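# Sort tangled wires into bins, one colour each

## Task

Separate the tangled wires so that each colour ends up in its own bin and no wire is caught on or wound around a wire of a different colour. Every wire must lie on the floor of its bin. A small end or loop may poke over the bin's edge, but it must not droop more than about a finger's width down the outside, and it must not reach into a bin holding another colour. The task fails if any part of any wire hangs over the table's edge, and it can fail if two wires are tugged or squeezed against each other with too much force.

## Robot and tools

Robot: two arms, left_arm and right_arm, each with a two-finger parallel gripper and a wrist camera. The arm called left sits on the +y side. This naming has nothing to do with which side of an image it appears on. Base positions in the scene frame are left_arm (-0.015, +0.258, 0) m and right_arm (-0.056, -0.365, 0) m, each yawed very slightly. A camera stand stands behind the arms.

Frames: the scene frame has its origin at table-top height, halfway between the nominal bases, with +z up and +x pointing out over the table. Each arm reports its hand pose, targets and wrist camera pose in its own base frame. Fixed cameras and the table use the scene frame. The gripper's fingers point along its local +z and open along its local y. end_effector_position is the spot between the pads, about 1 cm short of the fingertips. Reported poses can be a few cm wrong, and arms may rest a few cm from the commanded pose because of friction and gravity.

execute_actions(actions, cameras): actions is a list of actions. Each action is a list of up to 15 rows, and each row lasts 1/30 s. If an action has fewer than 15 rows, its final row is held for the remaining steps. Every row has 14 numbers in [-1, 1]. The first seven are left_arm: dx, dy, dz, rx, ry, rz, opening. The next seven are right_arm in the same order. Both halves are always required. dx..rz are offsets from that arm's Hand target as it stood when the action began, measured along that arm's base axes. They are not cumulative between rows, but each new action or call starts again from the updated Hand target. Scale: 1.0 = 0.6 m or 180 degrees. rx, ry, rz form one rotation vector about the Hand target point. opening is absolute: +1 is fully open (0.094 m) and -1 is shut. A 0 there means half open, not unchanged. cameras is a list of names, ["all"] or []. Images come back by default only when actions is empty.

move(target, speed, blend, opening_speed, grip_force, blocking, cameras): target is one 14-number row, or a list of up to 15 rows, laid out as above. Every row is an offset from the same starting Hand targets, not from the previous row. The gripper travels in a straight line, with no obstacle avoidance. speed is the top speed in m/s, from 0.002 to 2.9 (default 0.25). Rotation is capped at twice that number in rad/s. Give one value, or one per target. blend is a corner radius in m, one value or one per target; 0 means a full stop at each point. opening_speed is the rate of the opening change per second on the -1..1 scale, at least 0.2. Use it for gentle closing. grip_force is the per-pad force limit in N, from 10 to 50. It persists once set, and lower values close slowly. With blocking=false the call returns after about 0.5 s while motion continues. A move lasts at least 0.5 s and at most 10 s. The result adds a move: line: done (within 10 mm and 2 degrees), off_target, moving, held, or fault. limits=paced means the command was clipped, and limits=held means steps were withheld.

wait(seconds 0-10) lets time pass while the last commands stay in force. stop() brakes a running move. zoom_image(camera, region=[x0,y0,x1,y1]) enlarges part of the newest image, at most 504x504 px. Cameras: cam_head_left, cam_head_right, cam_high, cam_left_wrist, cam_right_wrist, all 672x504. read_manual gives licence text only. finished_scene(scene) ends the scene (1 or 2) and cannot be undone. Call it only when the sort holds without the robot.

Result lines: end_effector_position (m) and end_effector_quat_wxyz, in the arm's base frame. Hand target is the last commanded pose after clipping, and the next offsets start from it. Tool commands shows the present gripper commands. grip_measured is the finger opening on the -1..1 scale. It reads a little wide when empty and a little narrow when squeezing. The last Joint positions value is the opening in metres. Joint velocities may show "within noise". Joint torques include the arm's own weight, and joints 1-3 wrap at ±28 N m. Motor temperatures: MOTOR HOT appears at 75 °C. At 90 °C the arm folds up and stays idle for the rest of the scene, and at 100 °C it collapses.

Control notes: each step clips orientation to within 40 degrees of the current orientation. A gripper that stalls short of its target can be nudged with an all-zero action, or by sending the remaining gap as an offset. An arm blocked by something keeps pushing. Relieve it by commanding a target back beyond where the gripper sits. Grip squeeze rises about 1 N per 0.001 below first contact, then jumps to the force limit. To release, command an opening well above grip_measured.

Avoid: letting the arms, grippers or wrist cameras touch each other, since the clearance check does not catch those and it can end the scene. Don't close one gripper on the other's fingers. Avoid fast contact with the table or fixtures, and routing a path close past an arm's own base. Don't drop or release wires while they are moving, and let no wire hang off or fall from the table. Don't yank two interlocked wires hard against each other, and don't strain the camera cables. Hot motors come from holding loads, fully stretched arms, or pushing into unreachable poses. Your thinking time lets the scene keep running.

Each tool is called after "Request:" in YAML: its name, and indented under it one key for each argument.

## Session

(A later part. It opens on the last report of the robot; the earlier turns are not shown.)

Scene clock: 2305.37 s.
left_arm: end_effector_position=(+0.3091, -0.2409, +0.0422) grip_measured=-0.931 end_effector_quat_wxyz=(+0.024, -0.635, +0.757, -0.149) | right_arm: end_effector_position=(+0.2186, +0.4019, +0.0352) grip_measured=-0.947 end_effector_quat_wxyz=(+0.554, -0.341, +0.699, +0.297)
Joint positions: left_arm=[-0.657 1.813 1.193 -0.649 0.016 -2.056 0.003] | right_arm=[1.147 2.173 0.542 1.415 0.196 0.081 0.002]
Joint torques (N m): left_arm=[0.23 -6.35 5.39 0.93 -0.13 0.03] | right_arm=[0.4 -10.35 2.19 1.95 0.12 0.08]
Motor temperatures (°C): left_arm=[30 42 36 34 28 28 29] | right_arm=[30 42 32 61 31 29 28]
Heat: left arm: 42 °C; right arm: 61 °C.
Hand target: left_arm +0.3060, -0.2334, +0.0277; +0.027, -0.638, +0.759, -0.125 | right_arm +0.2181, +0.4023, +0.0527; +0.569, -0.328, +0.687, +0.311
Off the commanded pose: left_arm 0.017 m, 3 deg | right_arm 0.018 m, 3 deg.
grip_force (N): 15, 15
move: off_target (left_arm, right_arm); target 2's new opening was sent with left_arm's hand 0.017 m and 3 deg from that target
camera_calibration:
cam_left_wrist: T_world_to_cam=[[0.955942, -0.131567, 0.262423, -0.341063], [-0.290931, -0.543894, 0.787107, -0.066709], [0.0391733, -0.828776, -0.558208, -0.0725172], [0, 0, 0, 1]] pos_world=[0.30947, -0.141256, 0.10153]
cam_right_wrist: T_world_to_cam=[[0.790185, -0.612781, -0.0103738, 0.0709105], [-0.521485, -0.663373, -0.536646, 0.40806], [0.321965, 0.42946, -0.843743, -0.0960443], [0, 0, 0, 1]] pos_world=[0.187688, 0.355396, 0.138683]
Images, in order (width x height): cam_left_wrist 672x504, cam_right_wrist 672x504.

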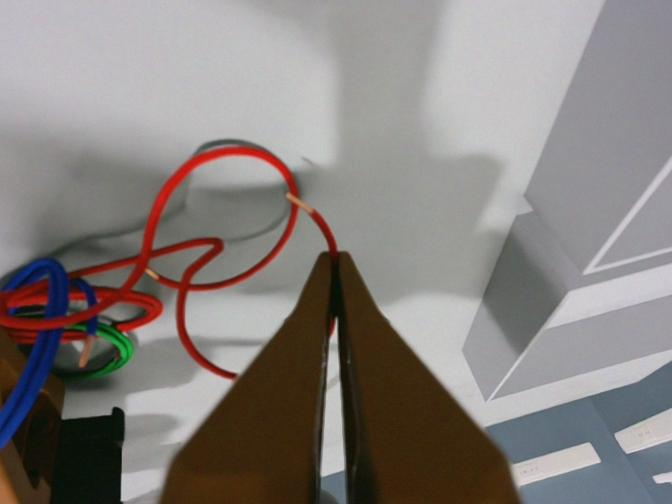

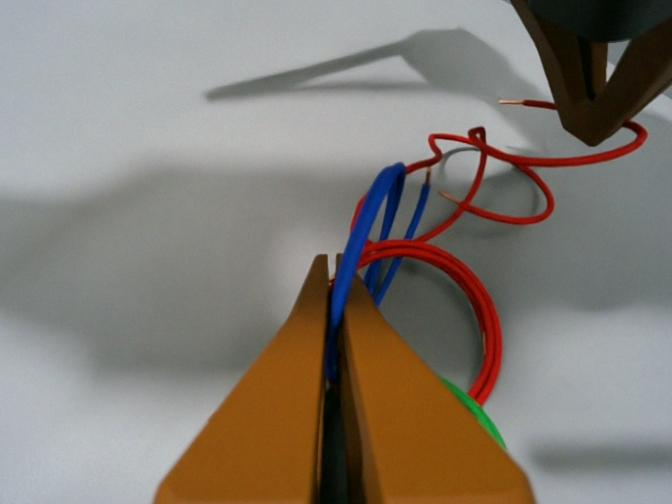

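Request:
move:
  target: [-0.0300,0.0,0.0700,0,0,0,-0.97, 0.0,0.0,0.0,0,0,0,-0.95]
  speed: 0.06
  cameras: ["cam_right_wrist", "cam_left_wrist"]

Scene clock: 2351.60 s.
left_arm: end_effector_position=(+0.2853, -0.2334, +0.0530) grip_measured=-0.932 end_effector_quat_wxyz=(+0.015, -0.638, +0.761, -0.114) | right_arm: end_effector_position=(+0.2186, +0.4019, +0.0352) grip_measured=-0.947 end_effector_quat_wxyz=(+0.554, -0.341, +0.699, +0.297)
Joint positions: left_arm=[-0.681 1.771 1.206 -0.775 0.015 -2.078 0.003] | right_arm=[1.147 2.173 0.542 1.415 0.196 0.081 0.002]
Joint torques (N m): left_arm=[-0.53 -10.67 8.24 0.53 -0.21 -0.07] | right_arm=[0.4 -10.14 2.19 1.96 0.1 0.07]
Motor temperatures (°C): left_arm=[30 41 36 34 28 28 29] | right_arm=[30 42 31 61 31 29 28]
Heat: left arm: 41 °C; right arm: 61 °C.
Hand target: left_arm +0.2881, -0.2335, +0.0698; +0.027, -0.638, +0.759, -0.126 | right_arm +0.2181, +0.4023, +0.0527; +0.569, -0.328, +0.687, +0.311
Off the commanded pose: left_arm 0.017 m, 2 deg | right_arm 0.018 m, 3 deg.
grip_force (N): 15, 15
move: off_target (left_arm, right_arm)
camera_calibration:
cam_left_wrist: T_world_to_cam=[[0.969205, -0.143255, 0.200298, -0.323398], [-0.246231, -0.574957, 0.780253, -0.0976531], [0.00338787, -0.805545, -0.592525, -0.0419219], [0, 0, 0, 1]] pos_world=[0.289536, -0.136245, 0.11613]
cam_right_wrist: T_world_to_cam=[[0.790185, -0.612781, -0.0103738, 0.0709105], [-0.521485, -0.663373, -0.536646, 0.40806], [0.321965, 0.42946, -0.843743, -0.0960443], [0, 0, 0, 1]] pos_world=[0.187688, 0.355396, 0.138683]
Images, in order (width x height): cam_left_wrist 672x504, cam_right_wrist 672x504.

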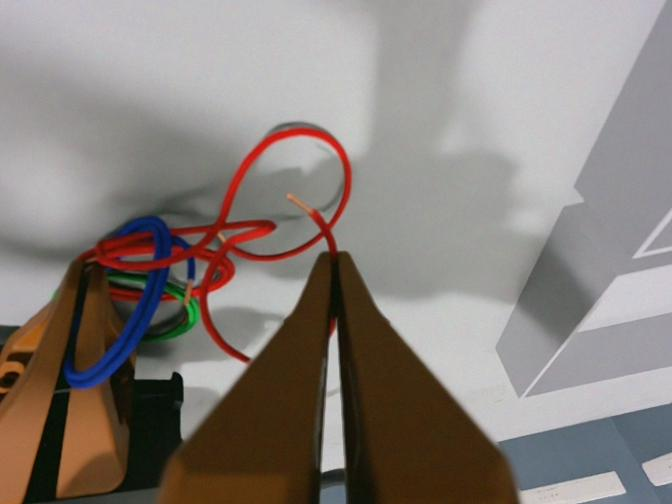

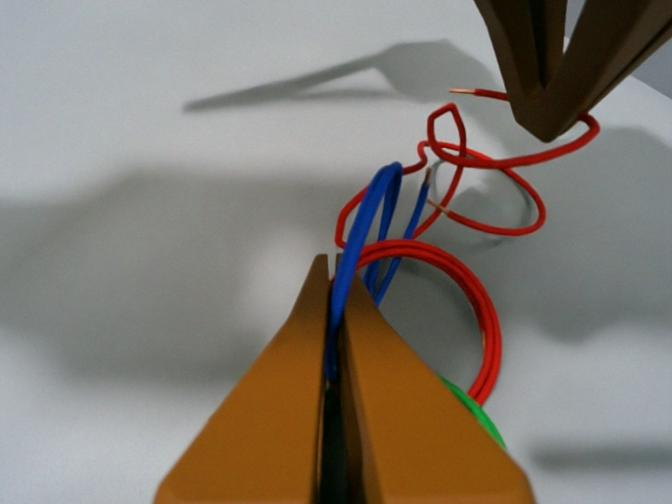

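Request:
zoom_image:
  camera: "cam_right_wrist"
  region: [320, 70, 620, 270]

Request:
zoom_image:
  camera: "cam_left_wrist"
  region: [60, 110, 370, 400]

Scaled by 1.680 from the camera's 672x504 image, which has a finer 960x720 frame.

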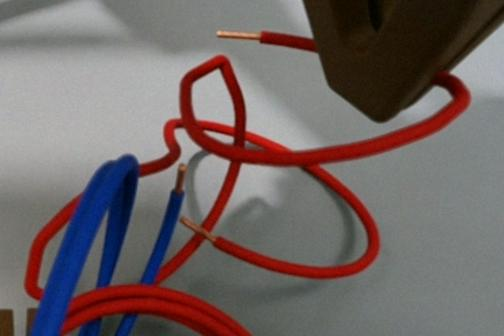

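Scaled by 1.626 from the camera's 672x504 image, which has a finer 960x720 frame.

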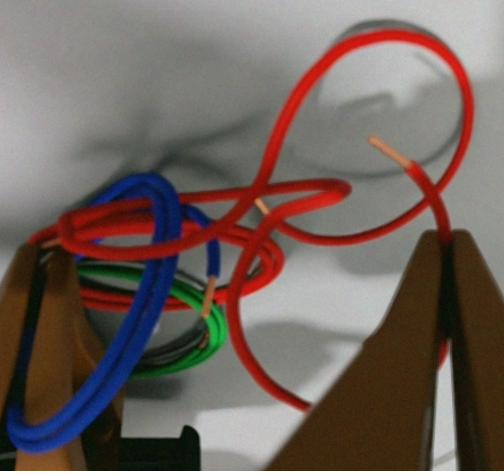

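Request:
zoom_image:
  camera: "cam_right_wrist"
  region: [400, 80, 520, 240]

Request:
zoom_image:
  camera: "cam_left_wrist"
  region: [180, 180, 300, 300]

Scaled by 3.150 from the camera's 672x504 image, which has a finer 960x720 frame.

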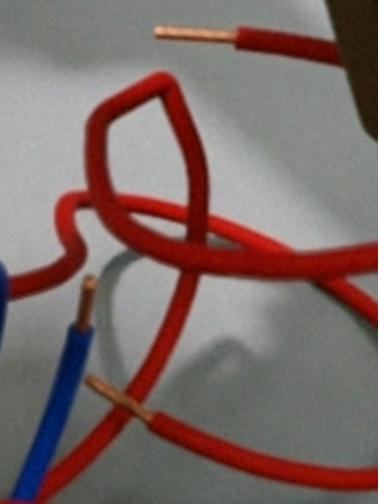

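Scaled by 4.200 from the camera's 672x504 image, which has a finer 960x720 frame.

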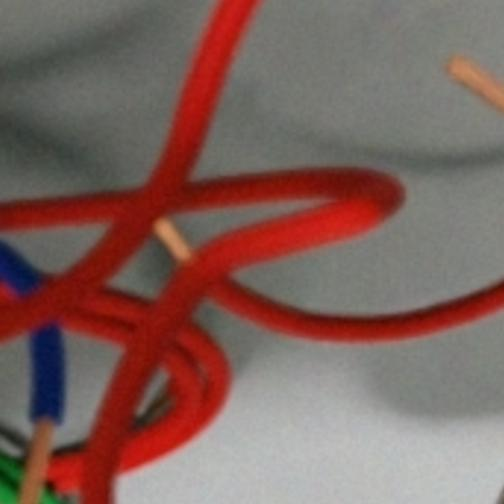

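Request:
move:
  target: [-0.0350,0.0,0.0600,0,0,0,-0.97, 0.0,0.0,0.0,0,0,0,-0.95]
  speed: 0.06
  cameras: ["cam_right_wrist", "cam_left_wrist"]

Scene clock: 2397.93 s.
left_arm: end_effector_position=(+0.2657, -0.2337, +0.0887) grip_measured=-0.932 end_effector_quat_wxyz=(+0.013, -0.632, +0.766, -0.113) | right_arm: end_effector_position=(+0.2186, +0.4019, +0.0352) grip_measured=-0.947 end_effector_quat_wxyz=(+0.554, -0.341, +0.699, +0.297)
Joint positions: left_arm=[-0.719 1.683 1.251 -0.91 0.011 -2.099 0.003] | right_arm=[1.147 2.173 0.542 1.415 0.196 0.081 0.002]
Joint torques (N m): left_arm=[-0.51 -10.03 8.57 0.52 -0.19 -0.07] | right_arm=[0.58 -10.24 2.19 2 0.11 0.08]
Motor temperatures (°C): left_arm=[30 41 37 33 28 28 29] | right_arm=[30 42 31 62 31 29 28]
Heat: left arm: 41 °C; right arm: 62 °C.
Hand target: left_arm +0.2671, -0.2334, +0.1058; +0.027, -0.638, +0.759, -0.126 | right_arm +0.2181, +0.4024, +0.0527; +0.569, -0.328, +0.687, +0.311
Off the commanded pose: left_arm 0.017 m, 2 deg | right_arm 0.018 m, 3 deg.
joint sent to its limit (left arm) — joint 6 (wrist roll), lower limit. The joint targets still meet the commanded pose.
grip_force (N): 15, 15
move: off_target (left_arm, right_arm)
camera_calibration:
cam_left_wrist: T_world_to_cam=[[0.967443, -0.158233, 0.197525, -0.314353], [-0.252867, -0.571713, 0.780514, -0.127989], [-0.010576, -0.805051, -0.593112, -0.0169764], [0, 0, 0, 1]] pos_world=[0.271575, -0.136581, 0.151921]
cam_right_wrist: T_world_to_cam=[[0.790185, -0.612781, -0.0103738, 0.0709105], [-0.521485, -0.663373, -0.536646, 0.40806], [0.321965, 0.42946, -0.843743, -0.0960443], [0, 0, 0, 1]] pos_world=[0.187688, 0.355396, 0.138683]
Images, in order (width x height): cam_left_wrist 672x504, cam_right_wrist 672x504.

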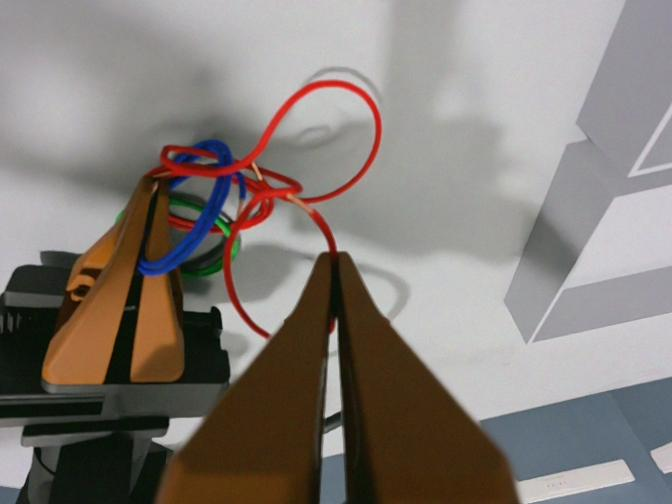

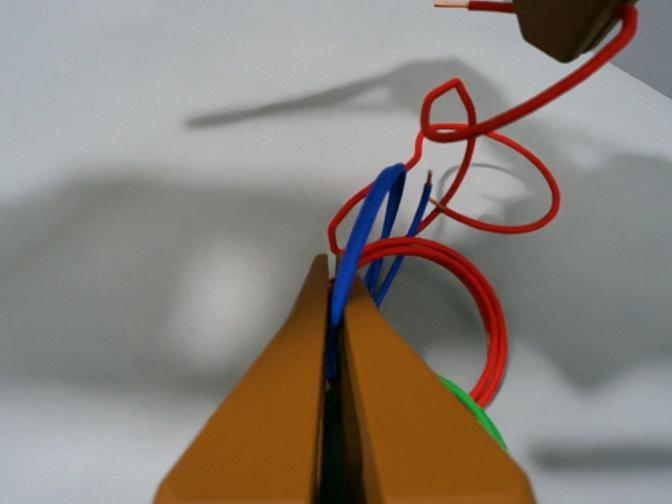

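Request:
zoom_image:
  camera: "cam_right_wrist"
  region: [320, 60, 580, 270]

Request:
zoom_image:
  camera: "cam_left_wrist"
  region: [110, 60, 400, 350]

Scaled by 1.938 from the camera's 672x504 image, which has a finer 960x720 frame.

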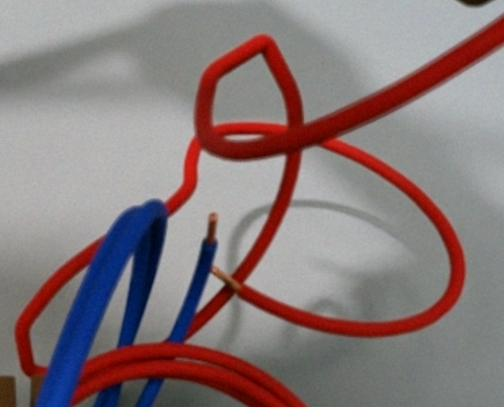

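Scaled by 1.738 from the camera's 672x504 image, which has a finer 960x720 frame.

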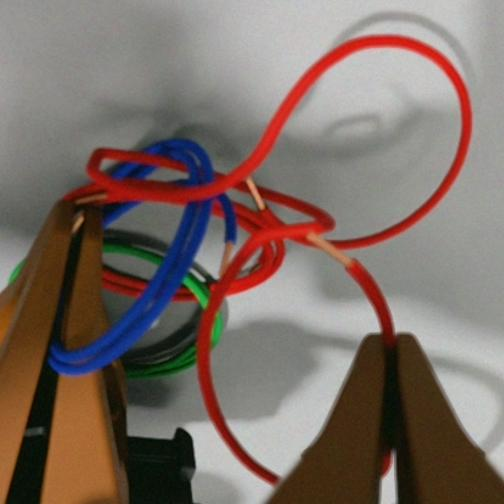

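Request:
move:
  target: [-0.0100,0.0,0.0700,0.0106,-0.0094,-0.0537,-0.97, 0.0,0.0,0.0,0,0,0,-0.95]
  speed: 0.06
  cameras: ["cam_right_wrist", "cam_left_wrist"]

Scene clock: 2409.53 s.
left_arm: end_effector_position=(+0.2602, -0.2356, +0.1296) grip_measured=-0.932 end_effector_quat_wxyz=(+0.023, -0.574, +0.811, -0.110) | right_arm: end_effector_position=(+0.2187, +0.4019, +0.0353) grip_measured=-0.947 end_effector_quat_wxyz=(+0.554, -0.341, +0.699, +0.297)
Joint positions: left_arm=[-0.737 1.657 1.386 -1.073 0.002 -1.968 0.003] | right_arm=[1.147 2.173 0.542 1.416 0.196 0.081 0.002]
Joint torques (N m): left_arm=[-0.54 -10 8.75 0.54 -0.23 0.03] | right_arm=[0.35 -10.26 2.14 1.98 0.12 0.08]
Motor temperatures (°C): left_arm=[30 42 37 33 28 28 29] | right_arm=[30 42 31 62 31 29 28]
Heat: left arm: 42 °C; right arm: 62 °C.
Hand target: left_arm +0.2611, -0.2335, +0.1478; +0.038, -0.570, +0.811, -0.124 | right_arm +0.2180, +0.4024, +0.0527; +0.569, -0.328, +0.687, +0.311
Off the commanded pose: left_arm 0.018 m, 2 deg | right_arm 0.017 m, 3 deg.
grip_force (N): 15, 15
move: off_target (left_arm, right_arm)
camera_calibration:
cam_left_wrist: T_world_to_cam=[[0.929184, -0.30167, 0.213569, -0.343335], [-0.352625, -0.550327, 0.756833, -0.128404], [-0.110782, -0.778547, -0.617731, 0.0411947], [0, 0, 0, 1]] pos_world=[0.278307, -0.142166, 0.195953]
cam_right_wrist: T_world_to_cam=[[0.789994, -0.613027, -0.0103703, 0.0710343], [-0.521585, -0.663072, -0.536922, 0.408064], [0.322271, 0.429574, -0.843568, -0.0960823], [0, 0, 0, 1]] pos_world=[0.187688, 0.355396, 0.138783]
Images, in order (width x height): cam_left_wrist 672x504, cam_right_wrist 672x504.

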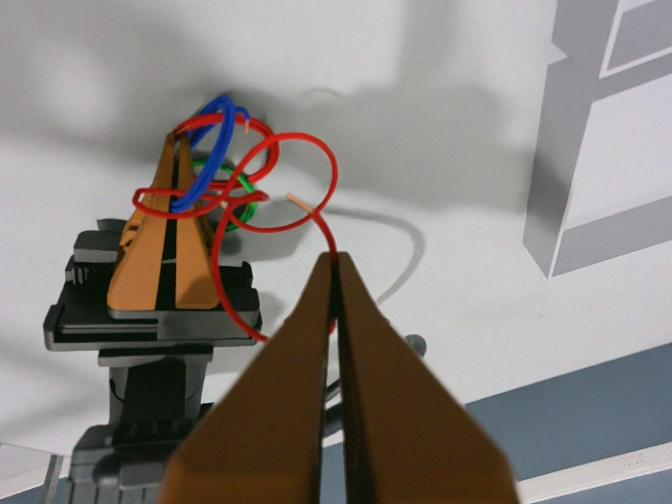

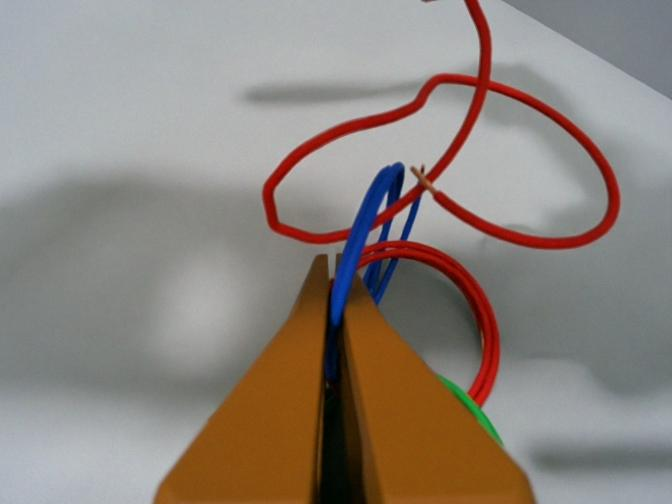

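Request:
zoom_image:
  camera: "cam_right_wrist"
  region: [250, 50, 640, 300]

Request:
zoom_image:
  camera: "cam_left_wrist"
  region: [110, 80, 380, 350]

Scaled by 1.292 from the camera's 672x504 image, which has a finer 960x720 frame.

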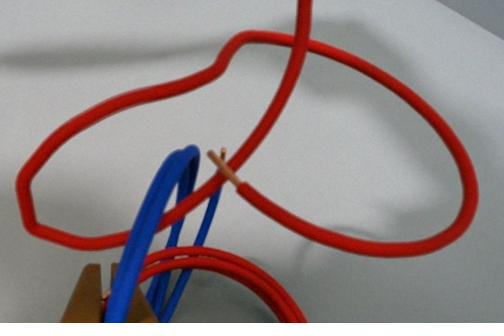

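Scaled by 1.867 from the camera's 672x504 image, which has a finer 960x720 frame.

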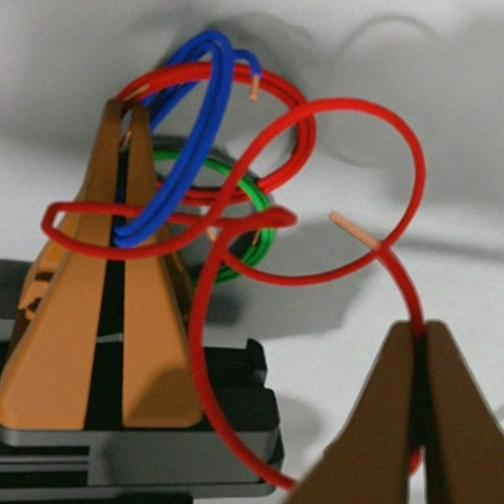

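Request:
move:
  target: [-0.0200,0.0,0.0700,0,0,0,-0.97, 0.0,0.0,0.0,0,0,0,-0.95]
  speed: 0.06
  cameras: ["cam_right_wrist", "cam_left_wrist"]

Scene clock: 2426.23 s.
left_arm: end_effector_position=(+0.2496, -0.2370, +0.1714) grip_measured=-0.932 end_effector_quat_wxyz=(+0.024, -0.569, +0.815, -0.109) | right_arm: end_effector_position=(+0.2188, +0.4019, +0.0357) grip_measured=-0.947 end_effector_quat_wxyz=(+0.555, -0.341, +0.698, +0.297)
Joint positions: left_arm=[-0.765 1.643 1.537 -1.242 -0.005 -1.984 0.003] | right_arm=[1.147 2.173 0.542 1.417 0.197 0.081 0.002]
Joint torques (N m): left_arm=[-0.53 -9.84 8.72 0.53 -0.24 -0.08] | right_arm=[0.29 -10.25 2.29 1.96 0.13 0.04]
Motor temperatures (°C): left_arm=[30 42 37 33 28 28 29] | right_arm=[30 42 31 62 31 29 28]
Heat: left arm: 42 °C; right arm: 62 °C.
Hand target: left_arm +0.2491, -0.2335, +0.1897; +0.038, -0.570, +0.811, -0.124 | right_arm +0.2180, +0.4024, +0.0527; +0.569, -0.328, +0.687, +0.311
Off the commanded pose: left_arm 0.019 m, 2 deg | right_arm 0.017 m, 3 deg.
grip_force (N): 15, 15
move: off_target (left_arm, right_arm)
camera_calibration:
cam_left_wrist: T_world_to_cam=[[0.925954, -0.312565, 0.211926, -0.34427], [-0.358323, -0.550035, 0.754365, -0.162622], [-0.119221, -0.774445, -0.621306, 0.0684004], [0, 0, 0, 1]] pos_world=[0.268662, -0.144082, 0.238134]
cam_right_wrist: T_world_to_cam=[[0.789535, -0.613614, -0.0105863, 0.0712398], [-0.521656, -0.661927, -0.538263, 0.407886], [0.323278, 0.4305, -0.842711, -0.0963812], [0, 0, 0, 1]] pos_world=[0.187688, 0.355197, 0.139083]
Images, in order (width x height): cam_left_wrist 672x504, cam_right_wrist 672x504.

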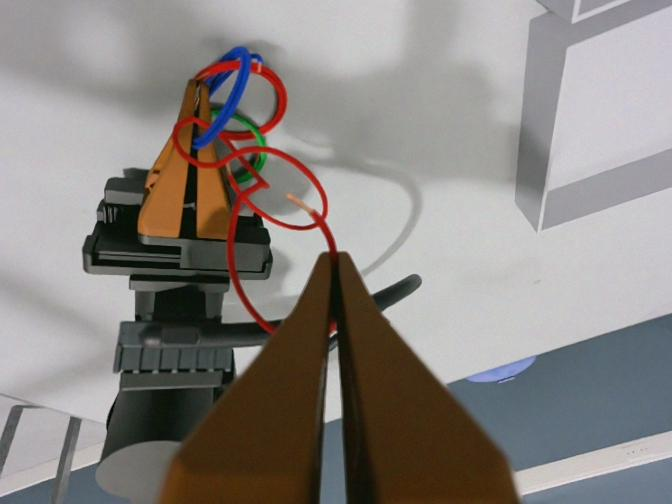

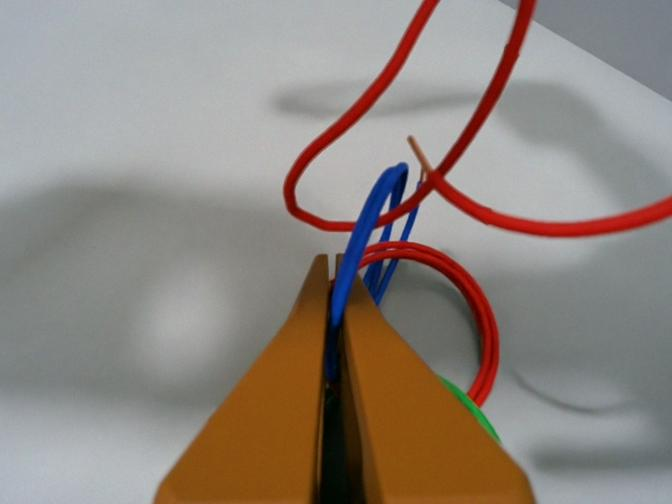

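Request:
zoom_image:
  camera: "cam_right_wrist"
  region: [260, 0, 672, 300]

Request:
zoom_image:
  camera: "cam_left_wrist"
  region: [120, 30, 360, 350]

Scaled by 1.223 from the camera's 672x504 image, which has a finer 960x720 frame.

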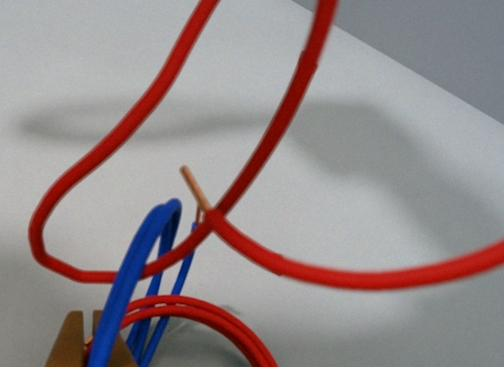

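Scaled by 1.575 from the camera's 672x504 image, which has a finer 960x720 frame.

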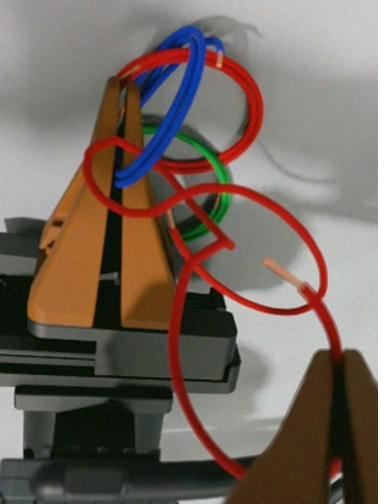

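Request:
move:
  target: [-0.0450,0.0350,0.0,0,0,0,-0.97, 0.0,0.0,0.0,0,0,0,-0.95]
  speed: 0.06
  cameras: ["cam_right_wrist", "cam_left_wrist"]

Scene clock: 2446.70 s.
left_arm: end_effector_position=(+0.2273, -0.2208, +0.1854) grip_measured=-0.932 end_effector_quat_wxyz=(+0.028, -0.568, +0.813, -0.127) | right_arm: end_effector_position=(+0.2188, +0.4019, +0.0357) grip_measured=-0.947 end_effector_quat_wxyz=(+0.555, -0.341, +0.698, +0.297)
Joint positions: left_arm=[-0.779 1.512 1.452 -1.251 -0.009 -1.997 0.003] | right_arm=[1.147 2.173 0.542 1.418 0.197 0.081 0.002]
Joint torques (N m): left_arm=[-0.57 -8.14 5.65 0.66 -0.24 -0.06] | right_arm=[0.39 -10.28 2.14 1.94 0.12 0.07]
Motor temperatures (°C): left_arm=[30 43 37 33 28 28 29] | right_arm=[30 42 31 62 31 29 28]
Heat: left arm: 43 °C; right arm: 62 °C.
Hand target: left_arm +0.2221, -0.2125, +0.1896; +0.038, -0.570, +0.812, -0.124 | right_arm +0.2180, +0.4024, +0.0527; +0.569, -0.328, +0.687, +0.311
Off the commanded pose: left_arm 0.011 m, 1 deg | right_arm 0.017 m, 3 deg.
grip_force (N): 15, 15
move: off_target (left_arm, right_arm)
camera_calibration:
cam_left_wrist: T_world_to_cam=[[0.919574, -0.306789, 0.245489, -0.325134], [-0.37936, -0.530522, 0.758045, -0.163785], [-0.102323, -0.790207, -0.604237, 0.0764884], [0, 0, 0, 1]] pos_world=[0.244678, -0.126198, 0.250191]
cam_right_wrist: T_world_to_cam=[[0.789503, -0.613655, -0.0105809, 0.0712595], [-0.521577, -0.661754, -0.538553, 0.40785], [0.323484, 0.430708, -0.842525, -0.0965195], [0, 0, 0, 1]] pos_world=[0.187688, 0.355197, 0.139083]
Images, in order (width x height): cam_left_wrist 672x504, cam_right_wrist 672x504.

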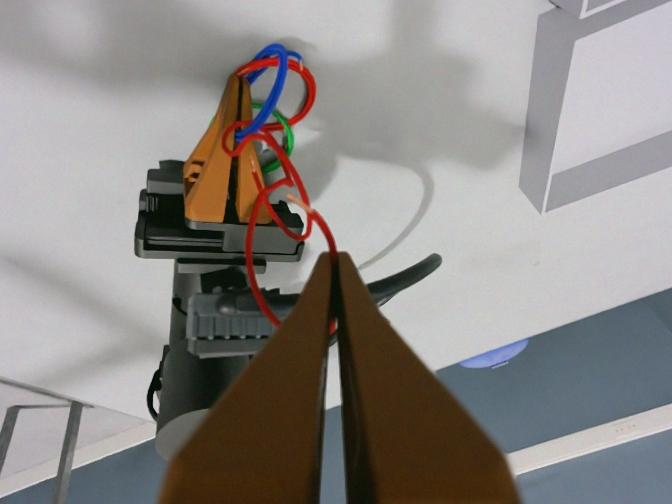

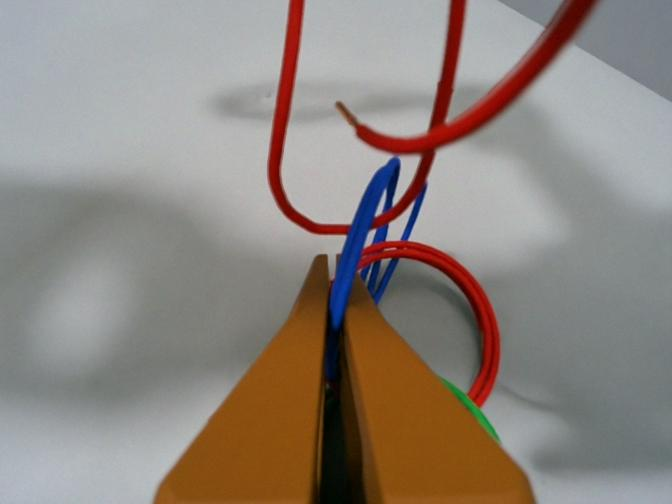

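Request:
zoom_image:
  camera: "cam_left_wrist"
  region: [160, 30, 360, 340]

Request:
zoom_image:
  camera: "cam_right_wrist"
  region: [220, 0, 640, 300]

Scaled by 1.626 from the camera's 672x504 image, which has a finer 960x720 frame.

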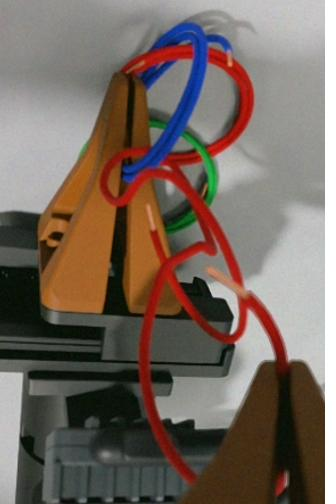

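Scaled by 1.200 from the camera's 672x504 image, which has a finer 960x720 frame.

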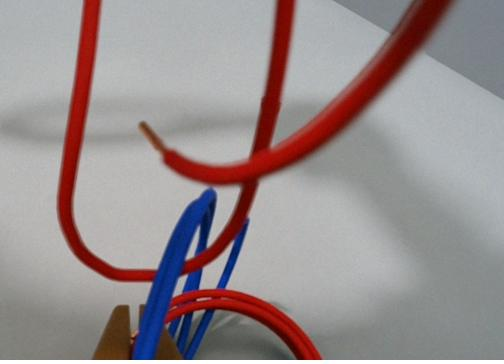

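Request:
move:
  target: [0.0,0.0,0.1000,0,0,0,-0.97, 0.0,0.0,0.0,0,0,0,-0.95]
  speed: 0.06
  cameras: ["cam_right_wrist", "cam_left_wrist"]

Scene clock: 2465.27 s.
left_arm: end_effector_position=(+0.2194, -0.2129, +0.2460) grip_measured=-0.933 end_effector_quat_wxyz=(+0.028, -0.568, +0.813, -0.127) | right_arm: end_effector_position=(+0.2198, +0.4035, +0.0462) grip_measured=-0.947 end_effector_quat_wxyz=(+0.565, -0.334, +0.690, +0.305)
Joint positions: left_arm=[-0.779 1.541 1.733 -1.502 -0.009 -1.998 0.003] | right_arm=[1.147 2.159 0.542 1.437 0.198 0.081 0.002]
Joint torques (N m): left_arm=[-0.59 -4.59 8.65 0.74 -0.23 -0.07] | right_arm=[0.4 -9.26 2.24 1.8 0.11 0.06]
Motor temperatures (°C): left_arm=[30 41 36 33 28 28 29] | right_arm=[30 42 31 61 31 29 28]
Heat: left arm: 41 °C; right arm: 61 °C.
Hand target: left_arm +0.2220, -0.2125, +0.2497; +0.038, -0.570, +0.812, -0.124 | right_arm +0.2180, +0.4024, +0.0529; +0.569, -0.328, +0.687, +0.311
Off the commanded pose: left_arm 0.005 m, 1 deg | right_arm 0.007 m, 1 deg.
grip_force (N): 15, 15
move: done
camera_calibration:
cam_left_wrist: T_world_to_cam=[[0.919591, -0.306372, 0.245944, -0.330231], [-0.379478, -0.530565, 0.757956, -0.208577], [-0.101728, -0.79034, -0.604164, 0.118481], [0, 0, 0, 1]] pos_world=[0.23658, -0.118197, 0.310892]
cam_right_wrist: T_world_to_cam=[[0.788784, -0.614407, -0.0179883, 0.0723747], [-0.515057, -0.644699, -0.564871, 0.408127], [0.335464, 0.454826, -0.824983, -0.101901], [0, 0, 0, 1]] pos_world=[0.187305, 0.353934, 0.147774]
Images, in order (width x height): cam_left_wrist 672x504, cam_right_wrist 672x504.

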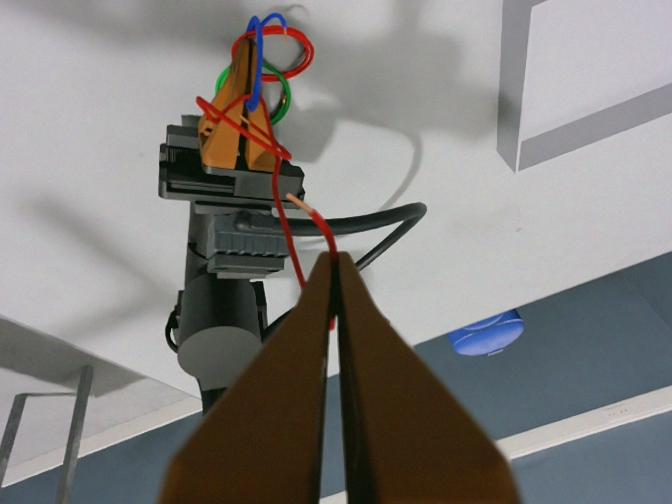

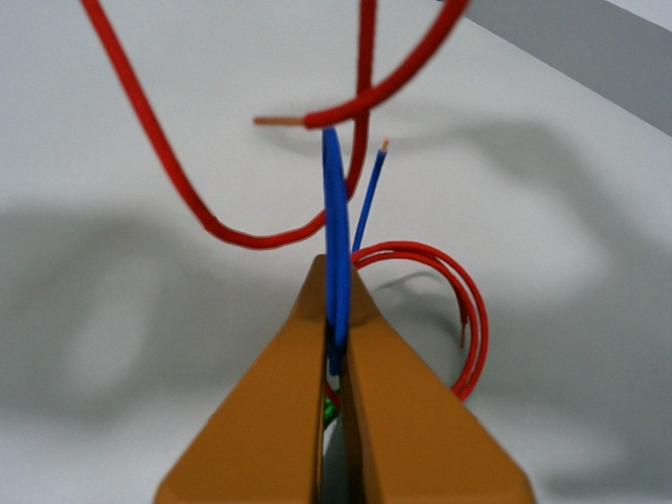

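Request:
zoom_image:
  camera: "cam_left_wrist"
  region: [170, 0, 370, 330]

Request:
zoom_image:
  camera: "cam_right_wrist"
  region: [60, 0, 500, 400]

Scaled by 1.527 from the camera's 672x504 image, which has a finer 960x720 frame.

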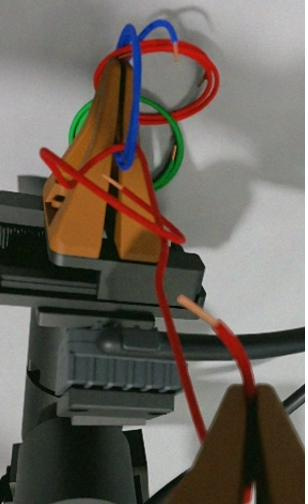

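Scaled by 1.145 from the camera's 672x504 image, which has a finer 960x720 frame.

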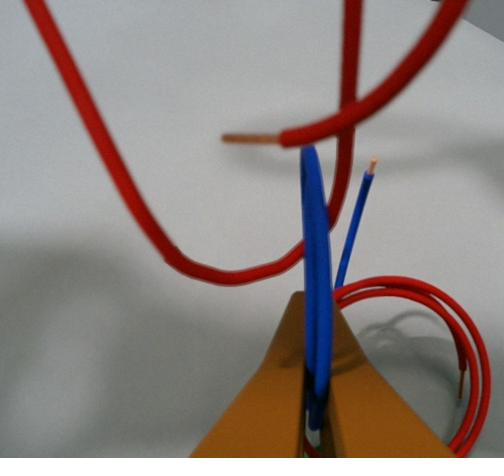

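Request:
move:
  target: [0.0,0.0,0.0900,0,0,0,-0.97, 0.0,0.0,0.0,0,0,0,-0.95]
  speed: 0.05
  cameras: ["cam_right_wrist", "cam_left_wrist"]

Scene clock: 2477.13 s.
left_arm: end_effector_position=(+0.2258, -0.2191, +0.2902) grip_measured=-0.933 end_effector_quat_wxyz=(+0.038, -0.563, +0.806, -0.180) | right_arm: end_effector_position=(+0.2198, +0.4035, +0.0462) grip_measured=-0.947 end_effector_quat_wxyz=(+0.565, -0.334, +0.690, +0.305)
Joint positions: left_arm=[-0.779 1.553 1.908 -1.556 -0.01 -1.998 0.003] | right_arm=[1.147 2.159 0.542 1.437 0.198 0.081 0.002]
Joint torques (N m): left_arm=[-0.54 -7.54 7.66 0.91 -0.22 -0.04] | right_arm=[0.35 -9.29 2.18 1.8 0.09 0.05]
Motor temperatures (°C): left_arm=[30 41 37 33 28 28 29] | right_arm=[30 41 31 62 31 29 28]
Heat: left arm: 41 °C; right arm: 62 °C.
Hand target: left_arm +0.2221, -0.2125, +0.3037; +0.038, -0.570, +0.812, -0.124 | right_arm +0.2180, +0.4024, +0.0529; +0.569, -0.328, +0.687, +0.311
Off the commanded pose: left_arm 0.016 m, 6 deg | right_arm 0.007 m, 1 deg.
joint sent to its limit (left arm) — joint 4 (wrist pitch), lower limit. The joint targets are off in orientation, not in position.
grip_force (N): 15, 15
move: off_target (left_arm)
camera_calibration:
cam_left_wrist: T_world_to_cam=[[0.897014, -0.284016, 0.338674, -0.365813], [-0.438317, -0.472862, 0.764382, -0.218827], [-0.056951, -0.834108, -0.548653, 0.104968], [0, 0, 0, 1]] pos_world=[0.238202, -0.119818, 0.34875]
cam_right_wrist: T_world_to_cam=[[0.788784, -0.614407, -0.0179883, 0.0723747], [-0.515057, -0.644699, -0.564871, 0.408127], [0.335464, 0.454826, -0.824983, -0.101901], [0, 0, 0, 1]] pos_world=[0.187305, 0.353934, 0.147774]
Images, in order (width x height): cam_left_wrist 672x504, cam_right_wrist 672x504.

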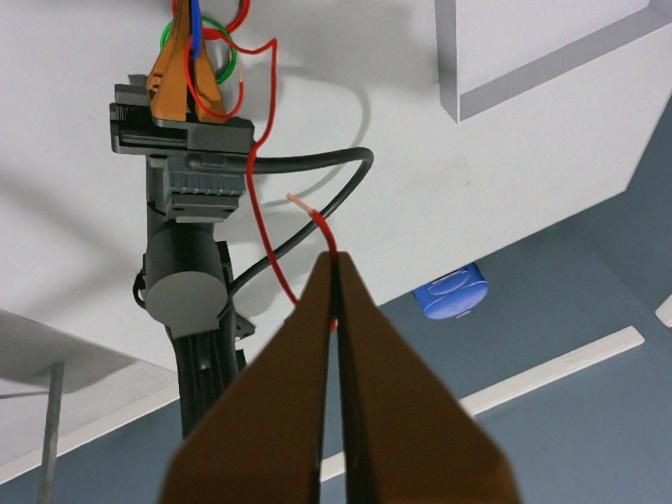

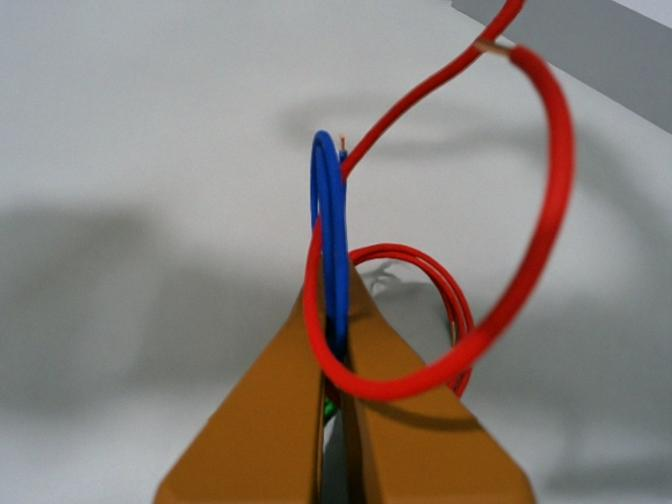

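Request:
move:
  target: [0.1630,0.1540,-0.0550,0,0,0,-0.97, 0.0,0.0,0.0,0,0,0,-0.95]
  speed: 0.07
  cameras: ["cam_right_wrist", "cam_left_wrist"]

Scene clock: 2501.53 s.
left_arm: end_effector_position=(+0.3181, -0.1208, +0.2692) grip_measured=-0.933 end_effector_quat_wxyz=(+0.052, -0.569, +0.808, -0.147) | right_arm: end_effector_position=(+0.2198, +0.4035, +0.0462) grip_measured=-0.947 end_effector_quat_wxyz=(+0.565, -0.334, +0.690, +0.305)
Joint positions: left_arm=[-0.318 1.678 1.965 -1.558 0.09 -1.559 0.003] | right_arm=[1.147 2.159 0.542 1.437 0.198 0.081 0.002]
Joint torques (N m): left_arm=[0.17 -5.49 8.14 0.78 0 0.01] | right_arm=[0.42 -9.31 2.25 1.8 0.09 0.06]
Motor temperatures (°C): left_arm=[30 41 36 34 28 28 29] | right_arm=[30 40 31 62 31 29 28]
Heat: left arm: 41 °C; right arm: 62 °C.
Hand target: left_arm +0.3198, -0.1200, +0.2707; +0.038, -0.570, +0.811, -0.124 | right_arm +0.2180, +0.4024, +0.0529; +0.569, -0.328, +0.687, +0.311
Off the commanded pose: left_arm 0.002 m, 3 deg | right_arm 0.007 m, 1 deg.
joint sent to its limit (left arm) — joint 4 (wrist pitch), lower limit. The joint targets are off in orientation, not in position.
grip_force (N): 15, 15
move: off_target (left_arm)
camera_calibration:
cam_left_wrist: T_world_to_cam=[[0.906422, -0.293697, 0.303549, -0.408289], [-0.418779, -0.531359, 0.736398, -0.121598], [-0.0549843, -0.794607, -0.604629, 0.200034], [0, 0, 0, 1]] pos_world=[0.330158, -0.025577, 0.334426]
cam_right_wrist: T_world_to_cam=[[0.788784, -0.614407, -0.0179883, 0.0723747], [-0.515057, -0.644699, -0.564871, 0.408127], [0.335464, 0.454826, -0.824983, -0.101901], [0, 0, 0, 1]] pos_world=[0.187305, 0.353934, 0.147774]
Images, in order (width x height): cam_left_wrist 672x504, cam_right_wrist 672x504.

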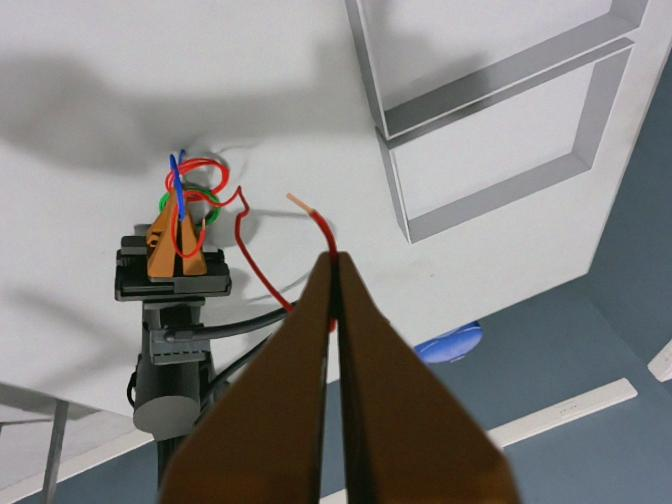

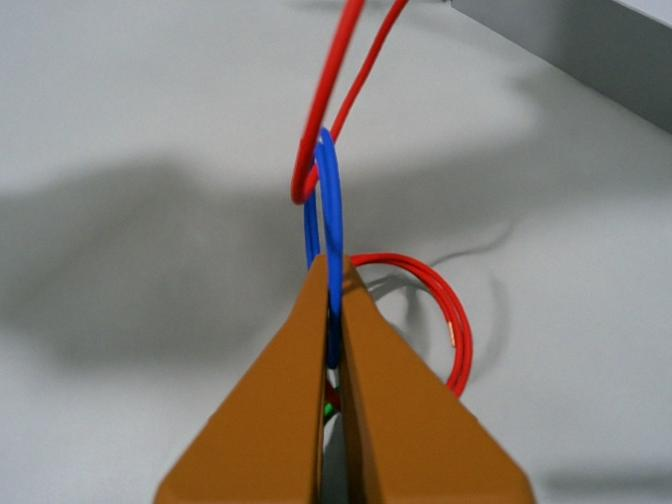

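Request:
zoom_image:
  camera: "cam_left_wrist"
  region: [100, 130, 300, 330]

Request:
zoom_image:
  camera: "cam_right_wrist"
  region: [200, 0, 500, 300]

Scaled by 2.520 from the camera's 672x504 image, which has a finer 960x720 frame.

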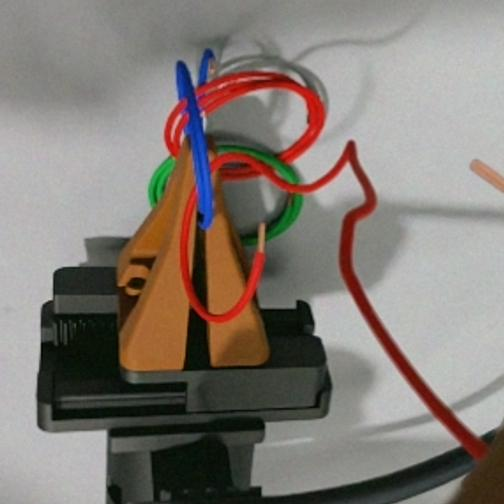

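Scaled by 1.680 from the camera's 672x504 image, which has a finer 960x720 frame.

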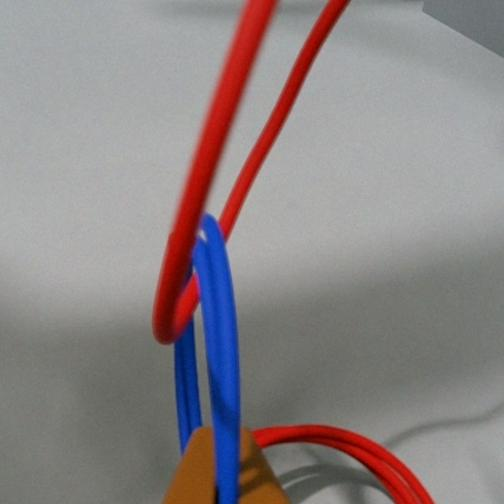

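Request:
move:
  target: [0.0500,0.1420,-0.0080,0,0,0,-0.97, 0.0,0.0,0.0,0,0,0,-0.95]
  speed: 0.07
  cameras: ["cam_right_wrist", "cam_left_wrist"]

Scene clock: 2516.23 s.
left_arm: end_effector_position=(+0.3468, -0.0359, +0.2650) grip_measured=-0.933 end_effector_quat_wxyz=(+0.064, -0.570, +0.806, -0.146) | right_arm: end_effector_position=(+0.2198, +0.4035, +0.0462) grip_measured=-0.947 end_effector_quat_wxyz=(+0.565, -0.334, +0.690, +0.305)
Joint positions: left_arm=[-0.025 1.72 1.994 -1.564 0.158 -1.278 0.003] | right_arm=[1.147 2.159 0.542 1.437 0.198 0.081 0.002]
Joint torques (N m): left_arm=[0.14 -5.74 8.09 0.81 0.05 0.04] | right_arm=[0.4 -9.21 2.25 1.76 0.12 0.06]
Motor temperatures (°C): left_arm=[30 40 36 34 28 28 29] | right_arm=[30 39 31 62 31 29 28]
Heat: left arm: 40 °C; right arm: 62 °C.
Hand target: left_arm +0.3499, -0.0348, +0.2658; +0.038, -0.570, +0.811, -0.124 | right_arm +0.2180, +0.4024, +0.0529; +0.569, -0.328, +0.687, +0.311
Off the commanded pose: left_arm 0.003 m, 4 deg | right_arm 0.007 m, 1 deg.
joint sent to its limit (left arm) — joint 4 (wrist pitch), lower limit. The joint targets are off in orientation, not in position.
grip_force (N): 15, 15
move: off_target (left_arm)
camera_calibration:
cam_left_wrist: T_world_to_cam=[[0.902901, -0.291078, 0.316296, -0.410177], [-0.428142, -0.543479, 0.722029, -0.0547705], [-0.0382667, -0.78734, -0.61533, 0.263802], [0, 0, 0, 1]] pos_world=[0.356995, 0.0585412, 0.331608]
cam_right_wrist: T_world_to_cam=[[0.788784, -0.614407, -0.0179883, 0.0723747], [-0.515057, -0.644699, -0.564871, 0.408127], [0.335464, 0.454826, -0.824983, -0.101901], [0, 0, 0, 1]] pos_world=[0.187305, 0.353934, 0.147774]
Images, in order (width x height): cam_left_wrist 672x504, cam_right_wrist 672x504.

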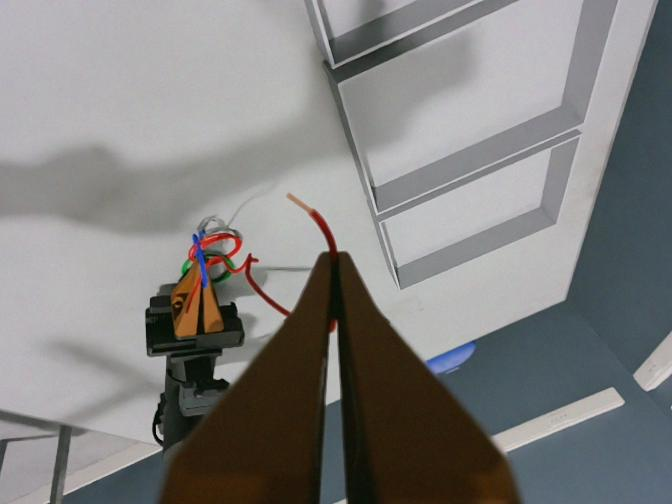

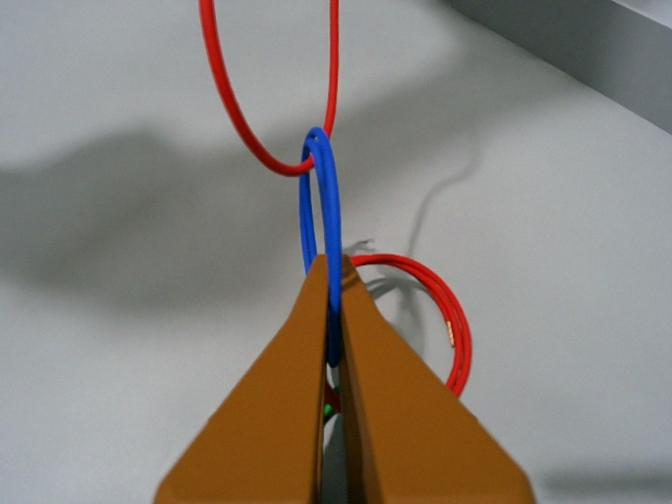

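Request:
move:
  target: [0.0450,0.1500,-0.0080,0,0,0,-0.97, 0.0,0.0,0.0,0,0,0,-0.95]
  speed: 0.07
  cameras: ["cam_right_wrist", "cam_left_wrist"]

Scene clock: 2521.63 s.
left_arm: end_effector_position=(+0.3725, +0.0540, +0.2612) grip_measured=-0.933 end_effector_quat_wxyz=(+0.089, -0.572, +0.802, -0.147) | right_arm: end_effector_position=(+0.2198, +0.4035, +0.0462) grip_measured=-0.947 end_effector_quat_wxyz=(+0.565, -0.334, +0.690, +0.305)
Joint positions: left_arm=[0.239 1.83 2.107 -1.569 0.205 -1.03 0.003] | right_arm=[1.147 2.159 0.542 1.437 0.198 0.081 0.002]
Joint torques (N m): left_arm=[0.05 -6.6 8.02 0.86 0.11 0.07] | right_arm=[0.44 -9.37 2.26 1.76 0.07 0.09]
Motor temperatures (°C): left_arm=[30 40 36 34 28 28 29] | right_arm=[30 39 31 62 31 29 28]
Heat: left arm: 40 °C; right arm: 62 °C.
Hand target: left_arm +0.3768, +0.0552, +0.2611; +0.038, -0.570, +0.811, -0.124 | right_arm +0.2180, +0.4024, +0.0529; +0.569, -0.328, +0.687, +0.311
Off the commanded pose: left_arm 0.005 m, 6 deg | right_arm 0.007 m, 1 deg.
joint sent to its limit (left arm) — joint 4 (wrist pitch), lower limit. The joint targets are off in orientation, not in position.
grip_force (N): 15, 15
move: off_target (left_arm)
camera_calibration:
cam_left_wrist: T_world_to_cam=[[0.894086, -0.28535, 0.345231, -0.410633], [-0.447894, -0.569039, 0.689627, 0.0250672], [-0.000335475, -0.771213, -0.636576, 0.323766], [0, 0, 0, 1]] pos_world=[0.378478, 0.146783, 0.330578]
cam_right_wrist: T_world_to_cam=[[0.788784, -0.614407, -0.0179883, 0.0723747], [-0.515057, -0.644699, -0.564871, 0.408127], [0.335464, 0.454826, -0.824983, -0.101901], [0, 0, 0, 1]] pos_world=[0.187305, 0.353934, 0.147774]
Images, in order (width x height): cam_left_wrist 672x504, cam_right_wrist 672x504.

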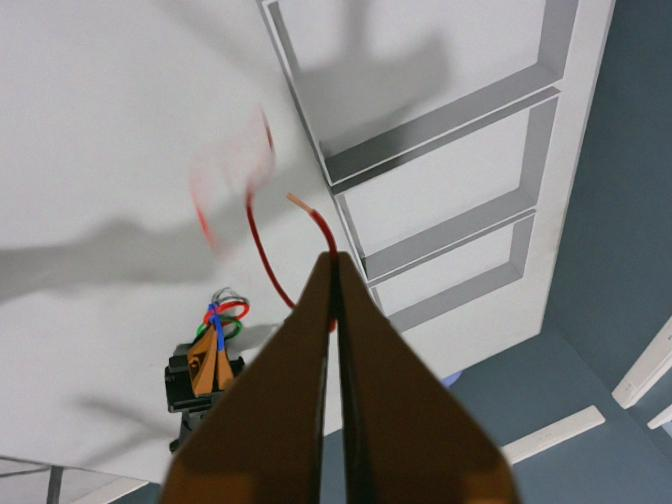

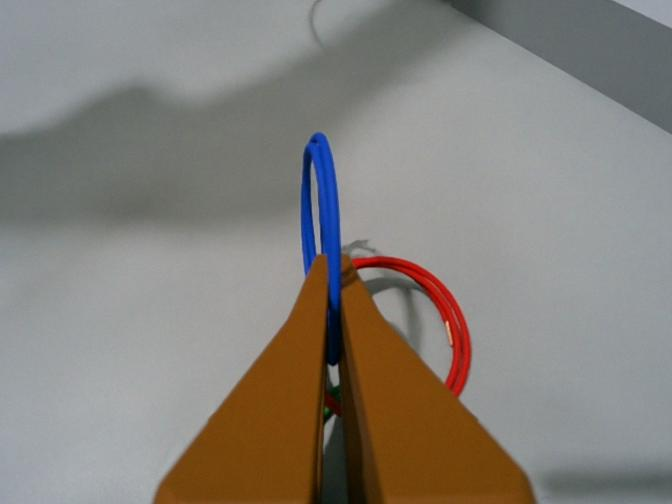

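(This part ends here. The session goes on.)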